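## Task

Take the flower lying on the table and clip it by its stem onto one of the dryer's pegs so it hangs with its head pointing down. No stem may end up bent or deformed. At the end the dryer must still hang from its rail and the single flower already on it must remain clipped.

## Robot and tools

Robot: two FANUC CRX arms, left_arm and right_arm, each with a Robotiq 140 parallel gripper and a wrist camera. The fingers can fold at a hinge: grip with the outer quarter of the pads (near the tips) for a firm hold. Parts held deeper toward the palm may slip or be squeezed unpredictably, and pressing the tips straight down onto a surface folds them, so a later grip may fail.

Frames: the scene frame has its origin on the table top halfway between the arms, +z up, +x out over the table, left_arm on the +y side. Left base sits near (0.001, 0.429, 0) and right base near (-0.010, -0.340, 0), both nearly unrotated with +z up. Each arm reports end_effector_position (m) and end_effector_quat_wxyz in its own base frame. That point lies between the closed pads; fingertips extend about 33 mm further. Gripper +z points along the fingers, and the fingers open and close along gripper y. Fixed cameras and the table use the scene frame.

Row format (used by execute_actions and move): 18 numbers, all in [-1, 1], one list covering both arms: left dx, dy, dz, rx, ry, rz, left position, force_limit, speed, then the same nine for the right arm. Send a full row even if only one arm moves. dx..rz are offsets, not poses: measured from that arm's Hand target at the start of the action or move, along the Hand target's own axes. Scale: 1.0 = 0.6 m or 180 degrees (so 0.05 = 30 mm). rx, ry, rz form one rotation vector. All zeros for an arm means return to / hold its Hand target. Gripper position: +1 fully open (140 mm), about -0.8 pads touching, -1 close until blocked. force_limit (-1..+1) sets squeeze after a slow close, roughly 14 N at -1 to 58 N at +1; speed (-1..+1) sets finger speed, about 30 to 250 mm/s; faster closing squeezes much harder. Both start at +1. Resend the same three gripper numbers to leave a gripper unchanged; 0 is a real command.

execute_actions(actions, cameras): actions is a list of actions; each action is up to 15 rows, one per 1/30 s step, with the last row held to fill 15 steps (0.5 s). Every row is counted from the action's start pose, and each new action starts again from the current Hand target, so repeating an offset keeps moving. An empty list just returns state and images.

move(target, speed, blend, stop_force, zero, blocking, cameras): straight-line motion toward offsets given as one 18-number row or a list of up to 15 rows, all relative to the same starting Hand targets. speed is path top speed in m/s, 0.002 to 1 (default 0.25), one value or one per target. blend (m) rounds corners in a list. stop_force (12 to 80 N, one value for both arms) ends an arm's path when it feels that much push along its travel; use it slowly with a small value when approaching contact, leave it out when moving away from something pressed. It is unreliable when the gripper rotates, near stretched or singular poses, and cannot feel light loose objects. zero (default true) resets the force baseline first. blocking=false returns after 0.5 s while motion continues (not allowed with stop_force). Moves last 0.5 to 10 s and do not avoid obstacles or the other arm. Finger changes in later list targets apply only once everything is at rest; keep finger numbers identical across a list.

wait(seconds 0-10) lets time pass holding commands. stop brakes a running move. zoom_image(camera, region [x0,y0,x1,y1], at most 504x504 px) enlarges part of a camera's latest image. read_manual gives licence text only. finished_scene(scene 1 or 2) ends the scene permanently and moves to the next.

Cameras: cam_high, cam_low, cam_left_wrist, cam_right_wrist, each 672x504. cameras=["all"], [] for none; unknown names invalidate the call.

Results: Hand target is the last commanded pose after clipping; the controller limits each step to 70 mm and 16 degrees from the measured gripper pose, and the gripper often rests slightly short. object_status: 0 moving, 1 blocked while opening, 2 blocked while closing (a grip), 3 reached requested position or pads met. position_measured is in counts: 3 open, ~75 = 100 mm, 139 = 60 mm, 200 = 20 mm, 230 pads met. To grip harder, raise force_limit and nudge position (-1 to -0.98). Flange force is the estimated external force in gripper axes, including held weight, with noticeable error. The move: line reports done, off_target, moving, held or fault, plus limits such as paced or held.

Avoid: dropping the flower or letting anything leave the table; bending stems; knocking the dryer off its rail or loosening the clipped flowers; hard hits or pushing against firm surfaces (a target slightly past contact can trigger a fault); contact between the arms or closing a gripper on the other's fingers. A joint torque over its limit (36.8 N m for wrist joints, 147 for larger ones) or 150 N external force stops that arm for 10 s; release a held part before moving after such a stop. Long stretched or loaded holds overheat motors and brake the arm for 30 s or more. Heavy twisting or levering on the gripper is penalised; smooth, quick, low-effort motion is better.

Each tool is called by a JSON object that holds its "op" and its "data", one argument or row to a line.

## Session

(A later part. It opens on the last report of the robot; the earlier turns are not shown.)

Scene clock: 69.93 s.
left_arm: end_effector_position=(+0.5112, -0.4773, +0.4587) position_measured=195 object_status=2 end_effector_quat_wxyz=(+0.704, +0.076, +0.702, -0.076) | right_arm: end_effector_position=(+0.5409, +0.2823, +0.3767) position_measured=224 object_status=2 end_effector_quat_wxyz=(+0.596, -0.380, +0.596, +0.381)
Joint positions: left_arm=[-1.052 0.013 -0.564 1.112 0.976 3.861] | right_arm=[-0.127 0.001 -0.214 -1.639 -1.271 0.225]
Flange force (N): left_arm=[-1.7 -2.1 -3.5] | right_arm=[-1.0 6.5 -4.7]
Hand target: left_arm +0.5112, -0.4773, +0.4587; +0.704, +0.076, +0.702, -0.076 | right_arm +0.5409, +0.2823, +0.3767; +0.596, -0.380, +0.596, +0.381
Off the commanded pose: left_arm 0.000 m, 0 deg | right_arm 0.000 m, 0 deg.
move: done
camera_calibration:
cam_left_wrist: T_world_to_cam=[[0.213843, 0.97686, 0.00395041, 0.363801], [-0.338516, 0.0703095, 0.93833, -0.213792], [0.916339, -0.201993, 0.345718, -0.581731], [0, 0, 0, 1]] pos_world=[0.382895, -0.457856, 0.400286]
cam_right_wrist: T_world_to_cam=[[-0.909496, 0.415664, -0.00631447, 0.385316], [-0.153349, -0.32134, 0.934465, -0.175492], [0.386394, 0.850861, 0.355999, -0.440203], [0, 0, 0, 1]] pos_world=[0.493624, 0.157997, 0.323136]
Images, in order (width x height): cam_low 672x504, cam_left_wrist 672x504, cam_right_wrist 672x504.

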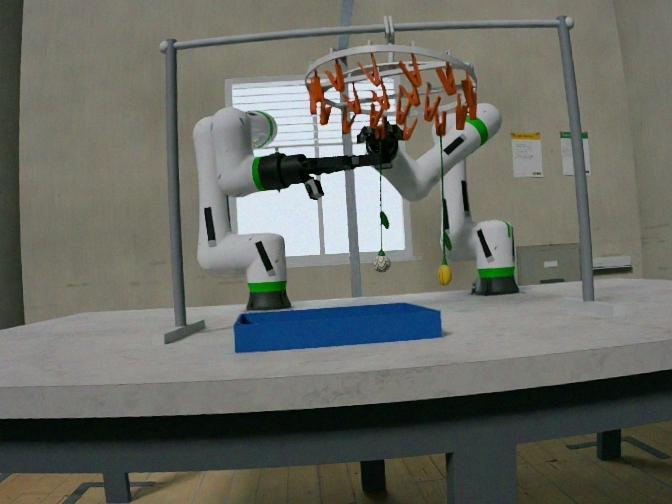

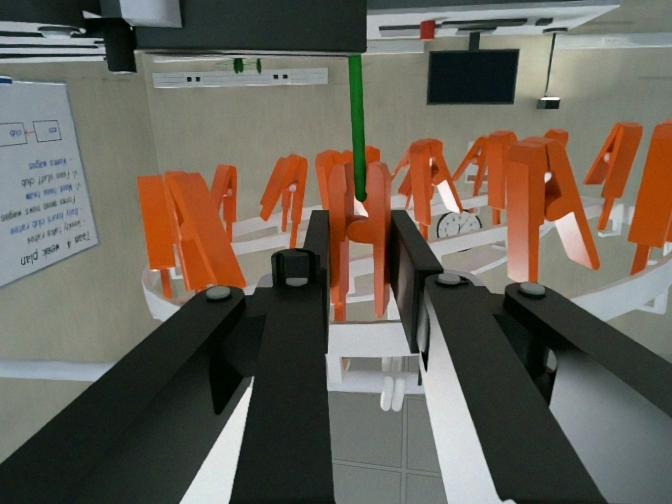

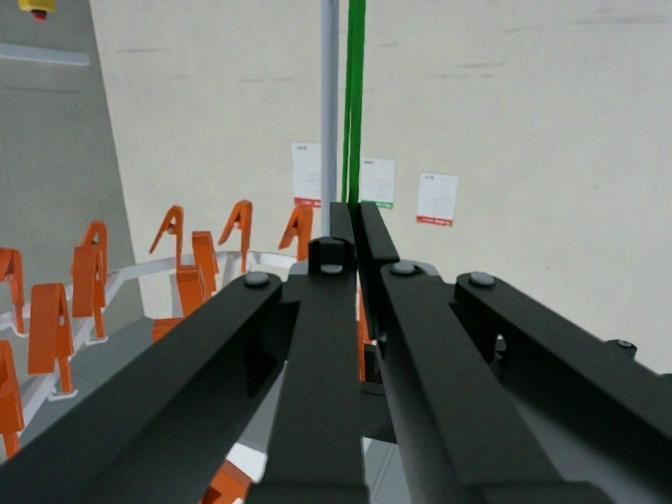

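{"op": "move", "data": {
  "target": [0,0,0,0,0,0,-0.2,-1,-1,0,0,0,0,0,0,-1,-1,-1]
}}

{"op": "wait", "data": {
  "seconds": 0.6,
  "cameras": ["cam_left_wrist","cam_low","cam_high"]
}}

{"op": "zoom_image", "data": {
  "camera": "cam_left_wrist",
  "region": [280, 110, 440, 340]
}}

Scene clock: 71.67 s.
left_arm: end_effector_position=(+0.5112, -0.4773, +0.4587) position_measured=154 object_status=0 end_effector_quat_wxyz=(+0.704, +0.076, +0.702, -0.076) | right_arm: end_effector_position=(+0.5409, +0.2823, +0.3767) position_measured=224 object_status=2 end_effector_quat_wxyz=(+0.596, -0.380, +0.596, +0.381)
Joint positions: left_arm=[-1.052 0.013 -0.564 1.112 0.976 3.861] | right_arm=[-0.127 0.001 -0.214 -1.639 -1.271 0.225]
Flange force (N): left_arm=[-1.9 -2.4 -3.0] | right_arm=[-1.1 6.7 -4.4]
Hand target: left_arm +0.5112, -0.4773, +0.4587; +0.704, +0.076, +0.702, -0.076 | right_arm +0.5409, +0.2823, +0.3767; +0.596, -0.380, +0.596, +0.381
Off the commanded pose: left_arm 0.000 m, 0 deg | right_arm 0.000 m, 0 deg.
move: done
camera_calibration:
cam_left_wrist: T_world_to_cam=[[0.213843, 0.97686, 0.00395041, 0.363801], [-0.338516, 0.0703095, 0.93833, -0.213792], [0.916339, -0.201993, 0.345718, -0.581731], [0, 0, 0, 1]] pos_world=[0.382895, -0.457856, 0.400286]
cam_right_wrist: T_world_to_cam=[[-0.909496, 0.415664, -0.00631447, 0.385407], [-0.153349, -0.32134, 0.934465, -0.175477], [0.386394, 0.850861, 0.355999, -0.440242], [0, 0, 0, 1]] pos_world=[0.493724, 0.157997, 0.323136]

Scene clock: 72.27 s.
left_arm: end_effector_position=(+0.5112, -0.4773, +0.4587) position_measured=154 object_status=3 end_effector_quat_wxyz=(+0.704, +0.076, +0.702, -0.076) | right_arm: end_effector_position=(+0.5409, +0.2823, +0.3767) position_measured=224 object_status=2 end_effector_quat_wxyz=(+0.596, -0.380, +0.596, +0.381)
Joint positions: left_arm=[-1.052 0.013 -0.564 1.112 0.976 3.861] | right_arm=[-0.127 0.001 -0.214 -1.639 -1.271 0.225]
Flange force (N): left_arm=[-2.1 -2.3 -2.6] | right_arm=[-1.2 6.3 -4.3]
Hand target: left_arm +0.5112, -0.4773, +0.4587; +0.704, +0.076, +0.702, -0.076 | right_arm +0.5409, +0.2823, +0.3767; +0.596, -0.380, +0.596, +0.381
Tool commands: left_gripper/position=-0.2 left_gripper/force_limit=-1.0 left_gripper/speed=-1.0 right_gripper/position=-1.0 right_gripper/force_limit=-1.0 right_gripper/speed=-1.0
Off the commanded pose: left_arm 0.000 m, 0 deg | right_arm 0.000 m, 0 deg.
wait: 0.60 s; at rest by 0.17 s
camera_calibration:
cam_left_wrist: T_world_to_cam=[[0.213843, 0.97686, 0.00395041, 0.363801], [-0.338516, 0.0703095, 0.93833, -0.213792], [0.916339, -0.201993, 0.345718, -0.581731], [0, 0, 0, 1]] pos_world=[0.382895, -0.457856, 0.400286]
Images, in order (width x height): cam_high 672x504, cam_low 672x504, cam_left_wrist 672x504.

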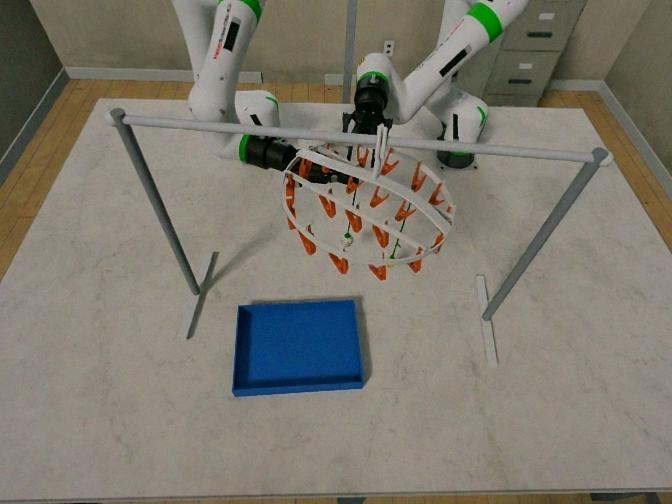

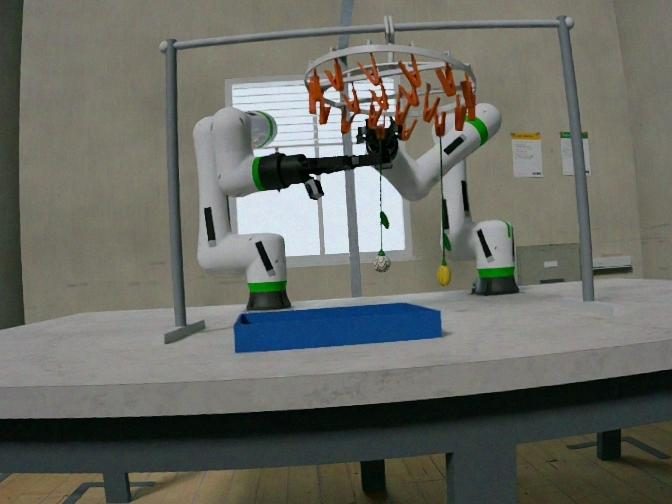

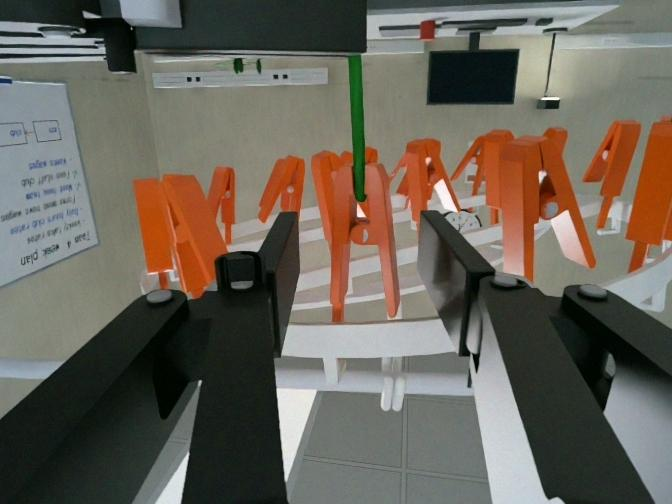

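Scaled by 2.191.

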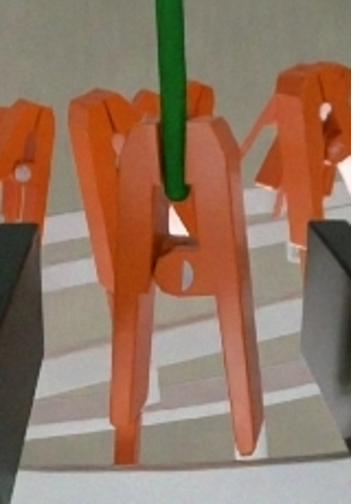

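{"op": "move", "data": {
  "target": [0,0,0,0,0,0,-0.2,-1,-1,0,0,0,0,0,0,-0.5,-1,-1],
  "cameras": ["cam_left_wrist","cam_low","cam_right_wrist"]
}}

{"op": "zoom_image", "data": {
  "camera": "cam_left_wrist",
  "region": [280, 60, 440, 340]
}}

Scene clock: 73.47 s.
left_arm: end_effector_position=(+0.5112, -0.4773, +0.4587) position_measured=154 object_status=3 end_effector_quat_wxyz=(+0.704, +0.076, +0.702, -0.076) | right_arm: end_effector_position=(+0.5409, +0.2823, +0.3767) position_measured=192 object_status=0 end_effector_quat_wxyz=(+0.596, -0.380, +0.596, +0.381)
Joint positions: left_arm=[-1.052 0.013 -0.564 1.112 0.976 3.861] | right_arm=[-0.127 0.001 -0.214 -1.639 -1.271 0.225]
Flange force (N): left_arm=[-1.5 -2.1 -2.8] | right_arm=[-0.9 6.3 -4.3]
Hand target: left_arm +0.5112, -0.4773, +0.4587; +0.704, +0.076, +0.702, -0.076 | right_arm +0.5409, +0.2823, +0.3767; +0.596, -0.380, +0.596, +0.381
Off the commanded pose: left_arm 0.000 m, 0 deg | right_arm 0.000 m, 0 deg.
move: done
camera_calibration:
cam_left_wrist: T_world_to_cam=[[0.213843, 0.97686, 0.00395041, 0.363801], [-0.338516, 0.0703095, 0.93833, -0.213792], [0.916339, -0.201993, 0.345718, -0.581731], [0, 0, 0, 1]] pos_world=[0.382895, -0.457856, 0.400286]
cam_right_wrist: T_world_to_cam=[[-0.909496, 0.415664, -0.00631447, 0.385407], [-0.153349, -0.32134, 0.934465, -0.175477], [0.386394, 0.850861, 0.355999, -0.440242], [0, 0, 0, 1]] pos_world=[0.493724, 0.157997, 0.323136]
Images, in order (width x height): cam_low 672x504, cam_left_wrist 672x504, cam_right_wrist 672x504.

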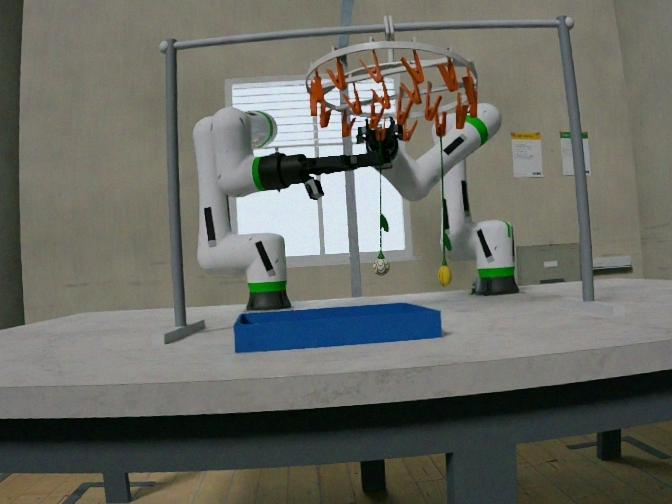

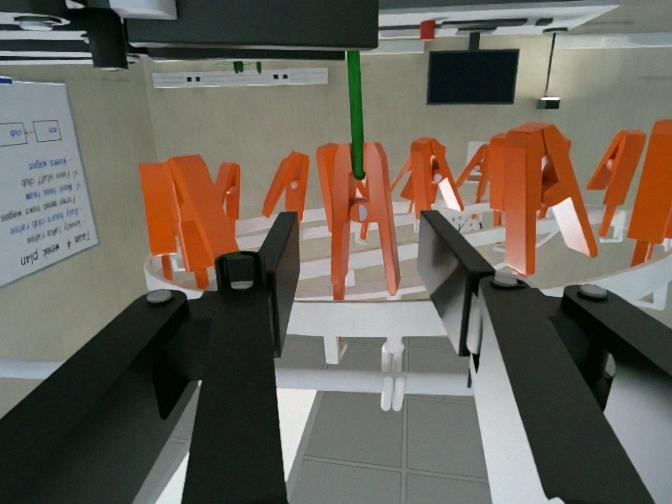

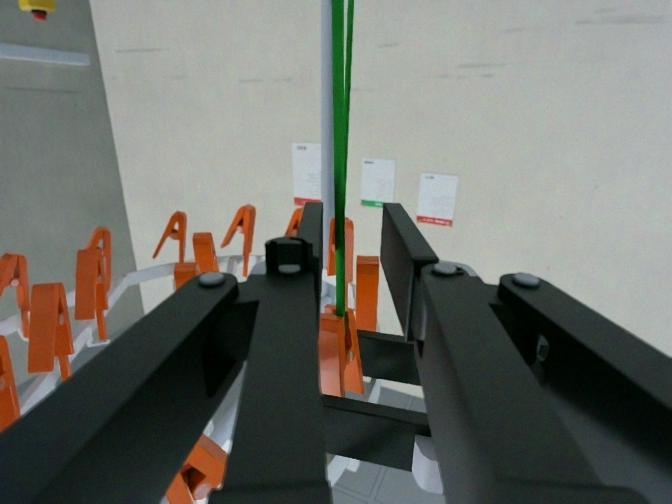

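Scaled by 1.800.

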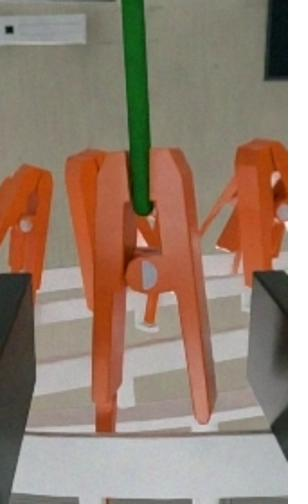

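{"op": "move", "data": {
  "target": [
    [0.013,0,0,0,0,0,-0.2,-1,-1,0,0,0,0,0,0,-0.4,-1,-1],
    [0.013,0,-0.1,0,0,0,-0.2,-1,-1,0.02,0,-0.2,0,0,0,-0.4,-1,-1]
  ],
  "speed": 0.07,
  "cameras": ["all"]
}}

{"op": "zoom_image", "data": {
  "camera": "cam_low",
  "region": [290, 10, 490, 300]
}}

Scene clock: 76.47 s.
left_arm: end_effector_position=(+0.4526, -0.4645, +0.4508) position_measured=154 object_status=3 end_effector_quat_wxyz=(+0.704, +0.076, +0.702, -0.076) | right_arm: end_effector_position=(+0.4904, +0.1734, +0.3646) position_measured=179 object_status=3 end_effector_quat_wxyz=(+0.596, -0.380, +0.596, +0.381)
Joint positions: left_arm=[-1.192 -0.057 -0.661 1.203 1.093 3.835] | right_arm=[-0.417 -0.033 -0.278 -1.576 -1.554 0.245]
Flange force (N): left_arm=[-1.9 -2.0 -3.2] | right_arm=[-1.9 6.6 -2.4]
Hand target: left_arm +0.4526, -0.4645, +0.4508; +0.704, +0.076, +0.702, -0.076 | right_arm +0.4904, +0.1734, +0.3646; +0.596, -0.380, +0.596, +0.381
Off the commanded pose: left_arm 0.000 m, 0 deg | right_arm 0.000 m, 0 deg.
move: done
camera_calibration:
cam_left_wrist: T_world_to_cam=[[0.213753, 0.97688, 0.00391757, 0.36391], [-0.338523, 0.07031, 0.938328, -0.227113], [0.916358, -0.201897, 0.345725, -0.522683], [0, 0, 0, 1]] pos_world=[0.324295, -0.445056, 0.392386]
cam_right_wrist: T_world_to_cam=[[-0.909496, 0.415664, -0.00631357, 0.384535], [-0.153384, -0.32142, 0.934432, -0.206954], [0.386381, 0.85083, 0.356087, -0.323864], [0, 0, 0, 1]] pos_world=[0.443124, 0.0491971, 0.311136]

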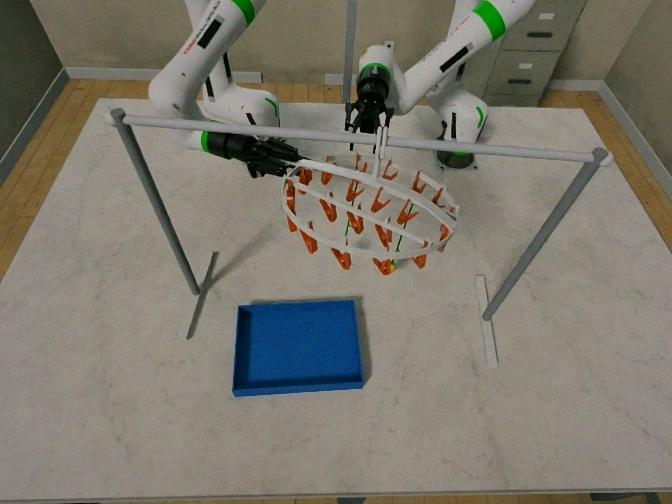

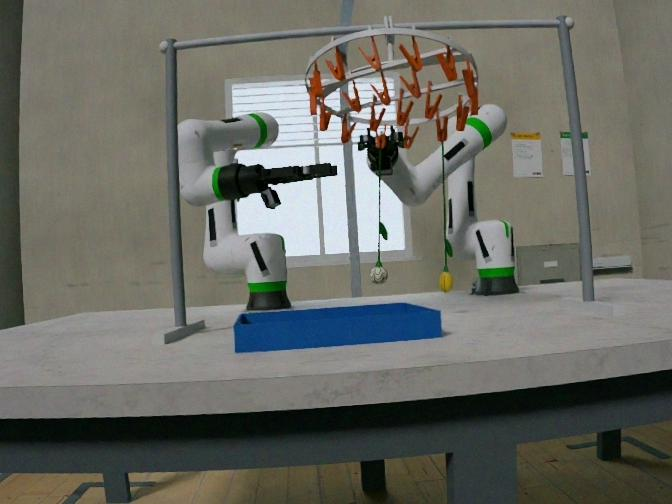

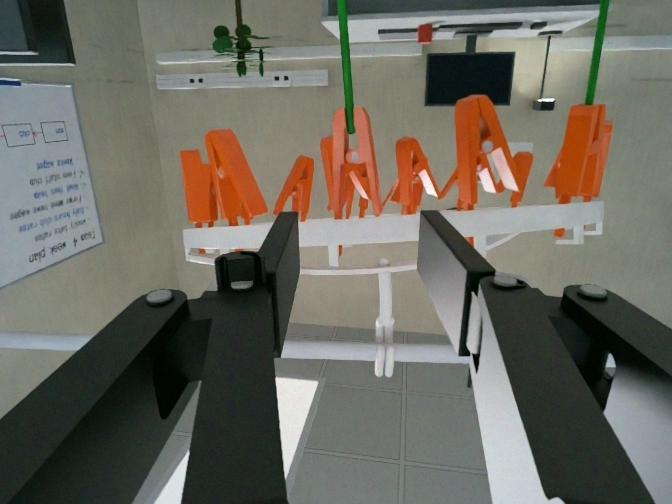

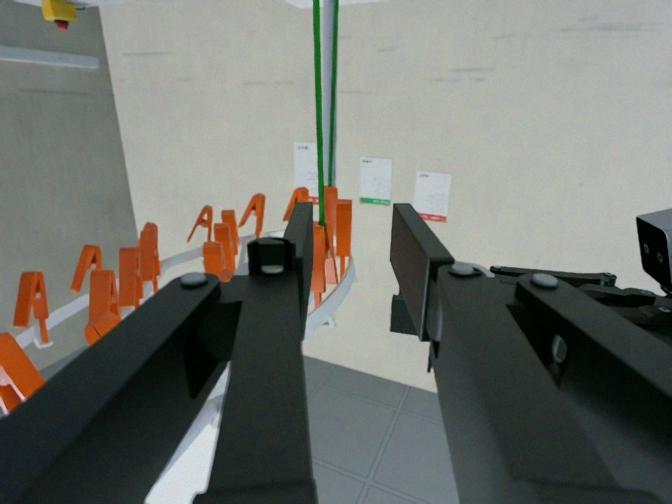

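Scaled by 1.738.

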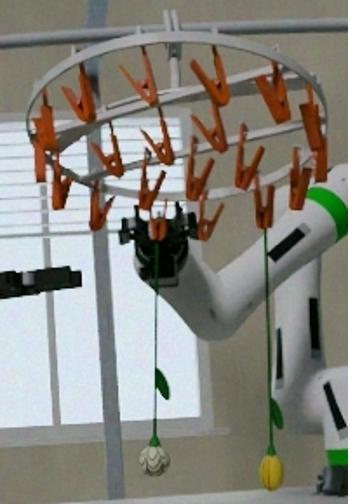

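{"op": "wait", "data": {
  "seconds": 1.5,
  "cameras": ["cam_low","cam_left_wrist"]
}}

Scene clock: 78.20 s.
left_arm: end_effector_position=(+0.4526, -0.4645, +0.4508) position_measured=154 object_status=3 end_effector_quat_wxyz=(+0.704, +0.076, +0.702, -0.076) | right_arm: end_effector_position=(+0.4904, +0.1734, +0.3646) position_measured=179 object_status=3 end_effector_quat_wxyz=(+0.596, -0.380, +0.596, +0.381)
Joint positions: left_arm=[-1.192 -0.057 -0.661 1.203 1.093 3.835] | right_arm=[-0.417 -0.033 -0.278 -1.576 -1.554 0.245]
Flange force (N): left_arm=[-2.0 -2.1 -3.3] | right_arm=[-1.7 7.5 -2.7]
Hand target: left_arm +0.4526, -0.4645, +0.4508; +0.704, +0.076, +0.702, -0.076 | right_arm +0.4904, +0.1734, +0.3646; +0.596, -0.380, +0.596, +0.381
Tool commands: left_gripper/position=-0.2 left_gripper/force_limit=-1.0 left_gripper/speed=-1.0 right_gripper/position=-0.4 right_gripper/force_limit=-1.0 right_gripper/speed=-1.0
Off the commanded pose: left_arm 0.000 m, 0 deg | right_arm 0.000 m, 0 deg.
wait: 1.50 s; at rest from the start
camera_calibration:
cam_left_wrist: T_world_to_cam=[[0.213843, 0.97686, 0.00395041, 0.363859], [-0.338516, 0.0703095, 0.93833, -0.227117], [0.916339, -0.201993, 0.345718, -0.522717], [0, 0, 0, 1]] pos_world=[0.324295, -0.445056, 0.392386]
Images, in order (width x height): cam_low 672x504, cam_left_wrist 672x504.

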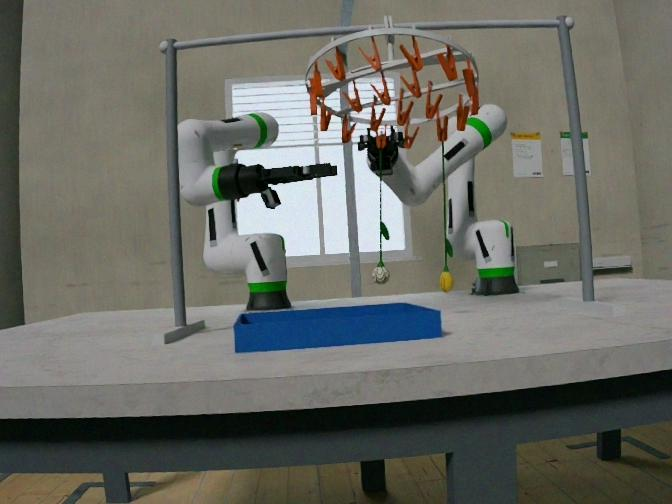

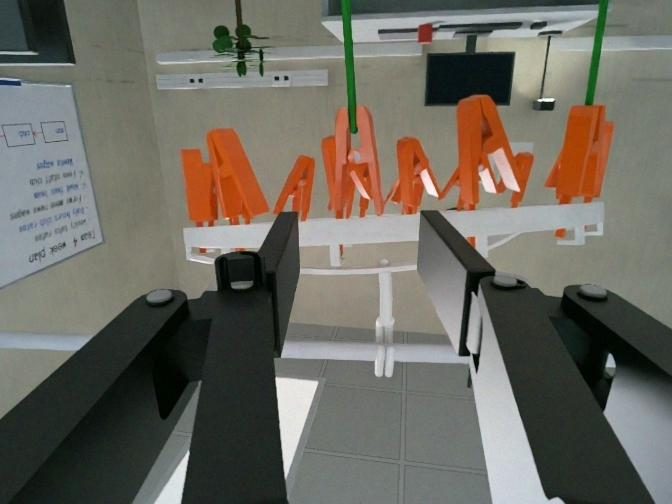

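{"op": "move", "data": {
  "target": [0.03,0,-0.07,0,0,0,-0.2,-1,-1,0,0,-0.1,0,0,0,-0.4,-1,-1],
  "speed": 0.1,
  "cameras": ["cam_low","cam_high","cam_left_wrist"]
}}

Scene clock: 79.37 s.
left_arm: end_effector_position=(+0.4116, -0.4555, +0.4327) position_measured=154 object_status=3 end_effector_quat_wxyz=(+0.704, +0.076, +0.702, -0.076) | right_arm: end_effector_position=(+0.4652, +0.1190, +0.3646) position_measured=179 object_status=3 end_effector_quat_wxyz=(+0.596, -0.380, +0.596, +0.381)
Joint positions: left_arm=[-1.303 -0.085 -0.734 1.262 1.193 3.85] | right_arm=[-0.565 -0.024 -0.27 -1.54 -1.697 0.247]
Flange force (N): left_arm=[-1.3 -1.4 -3.1] | right_arm=[-1.8 7.5 -0.5]
Hand target: left_arm +0.4116, -0.4555, +0.4327; +0.704, +0.076, +0.702, -0.076 | right_arm +0.4652, +0.1190, +0.3645; +0.596, -0.380, +0.596, +0.381
Off the commanded pose: left_arm 0.000 m, 0 deg | right_arm 0.000 m, 0 deg.
move: done
camera_calibration:
cam_left_wrist: T_world_to_cam=[[0.213753, 0.97688, 0.00391757, 0.363953], [-0.338523, 0.07031, 0.938328, -0.224642], [0.916358, -0.201897, 0.345725, -0.477038], [0, 0, 0, 1]] pos_world=[0.283295, -0.436056, 0.374286]
Images, in order (width x height): cam_high 672x504, cam_low 672x504, cam_left_wrist 672x504.

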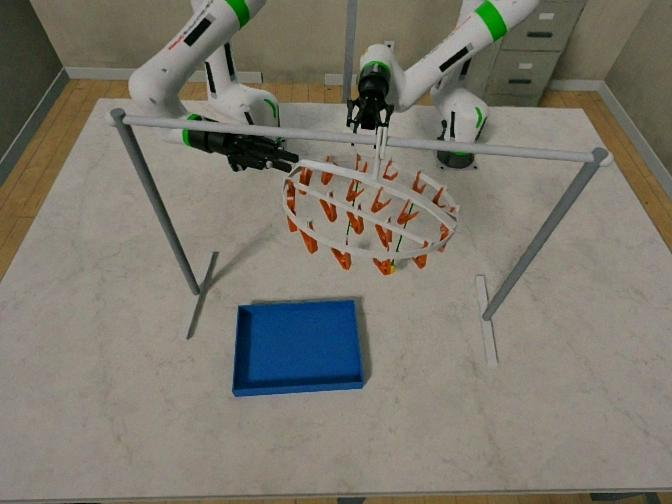

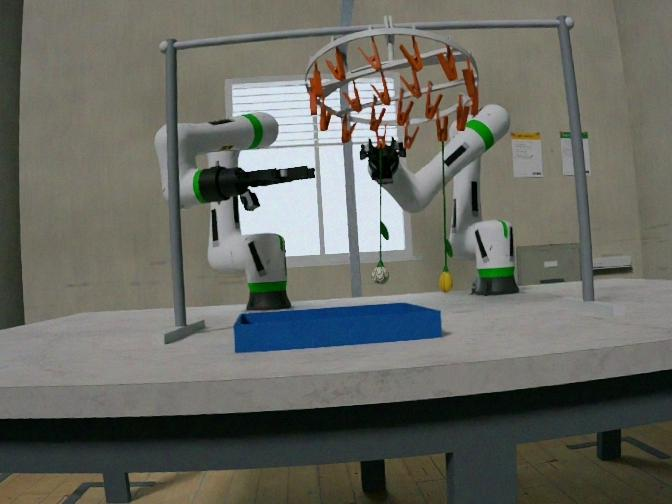

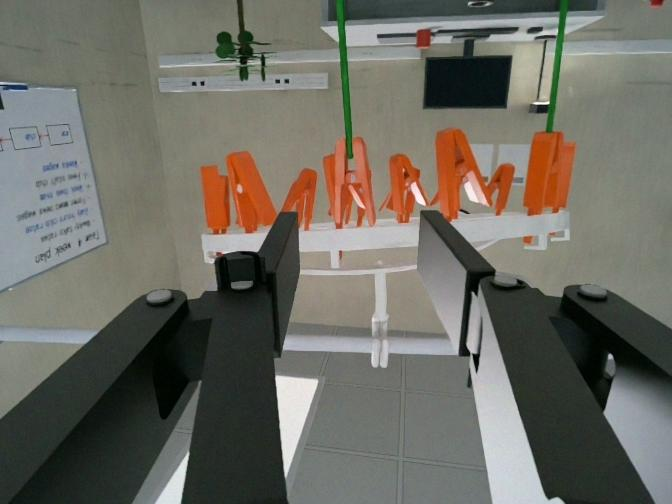

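Stable, free of the robot.

{"op": "finished_scene", "data": {
  "scene": 2
}}

The scene is finished: the task was done.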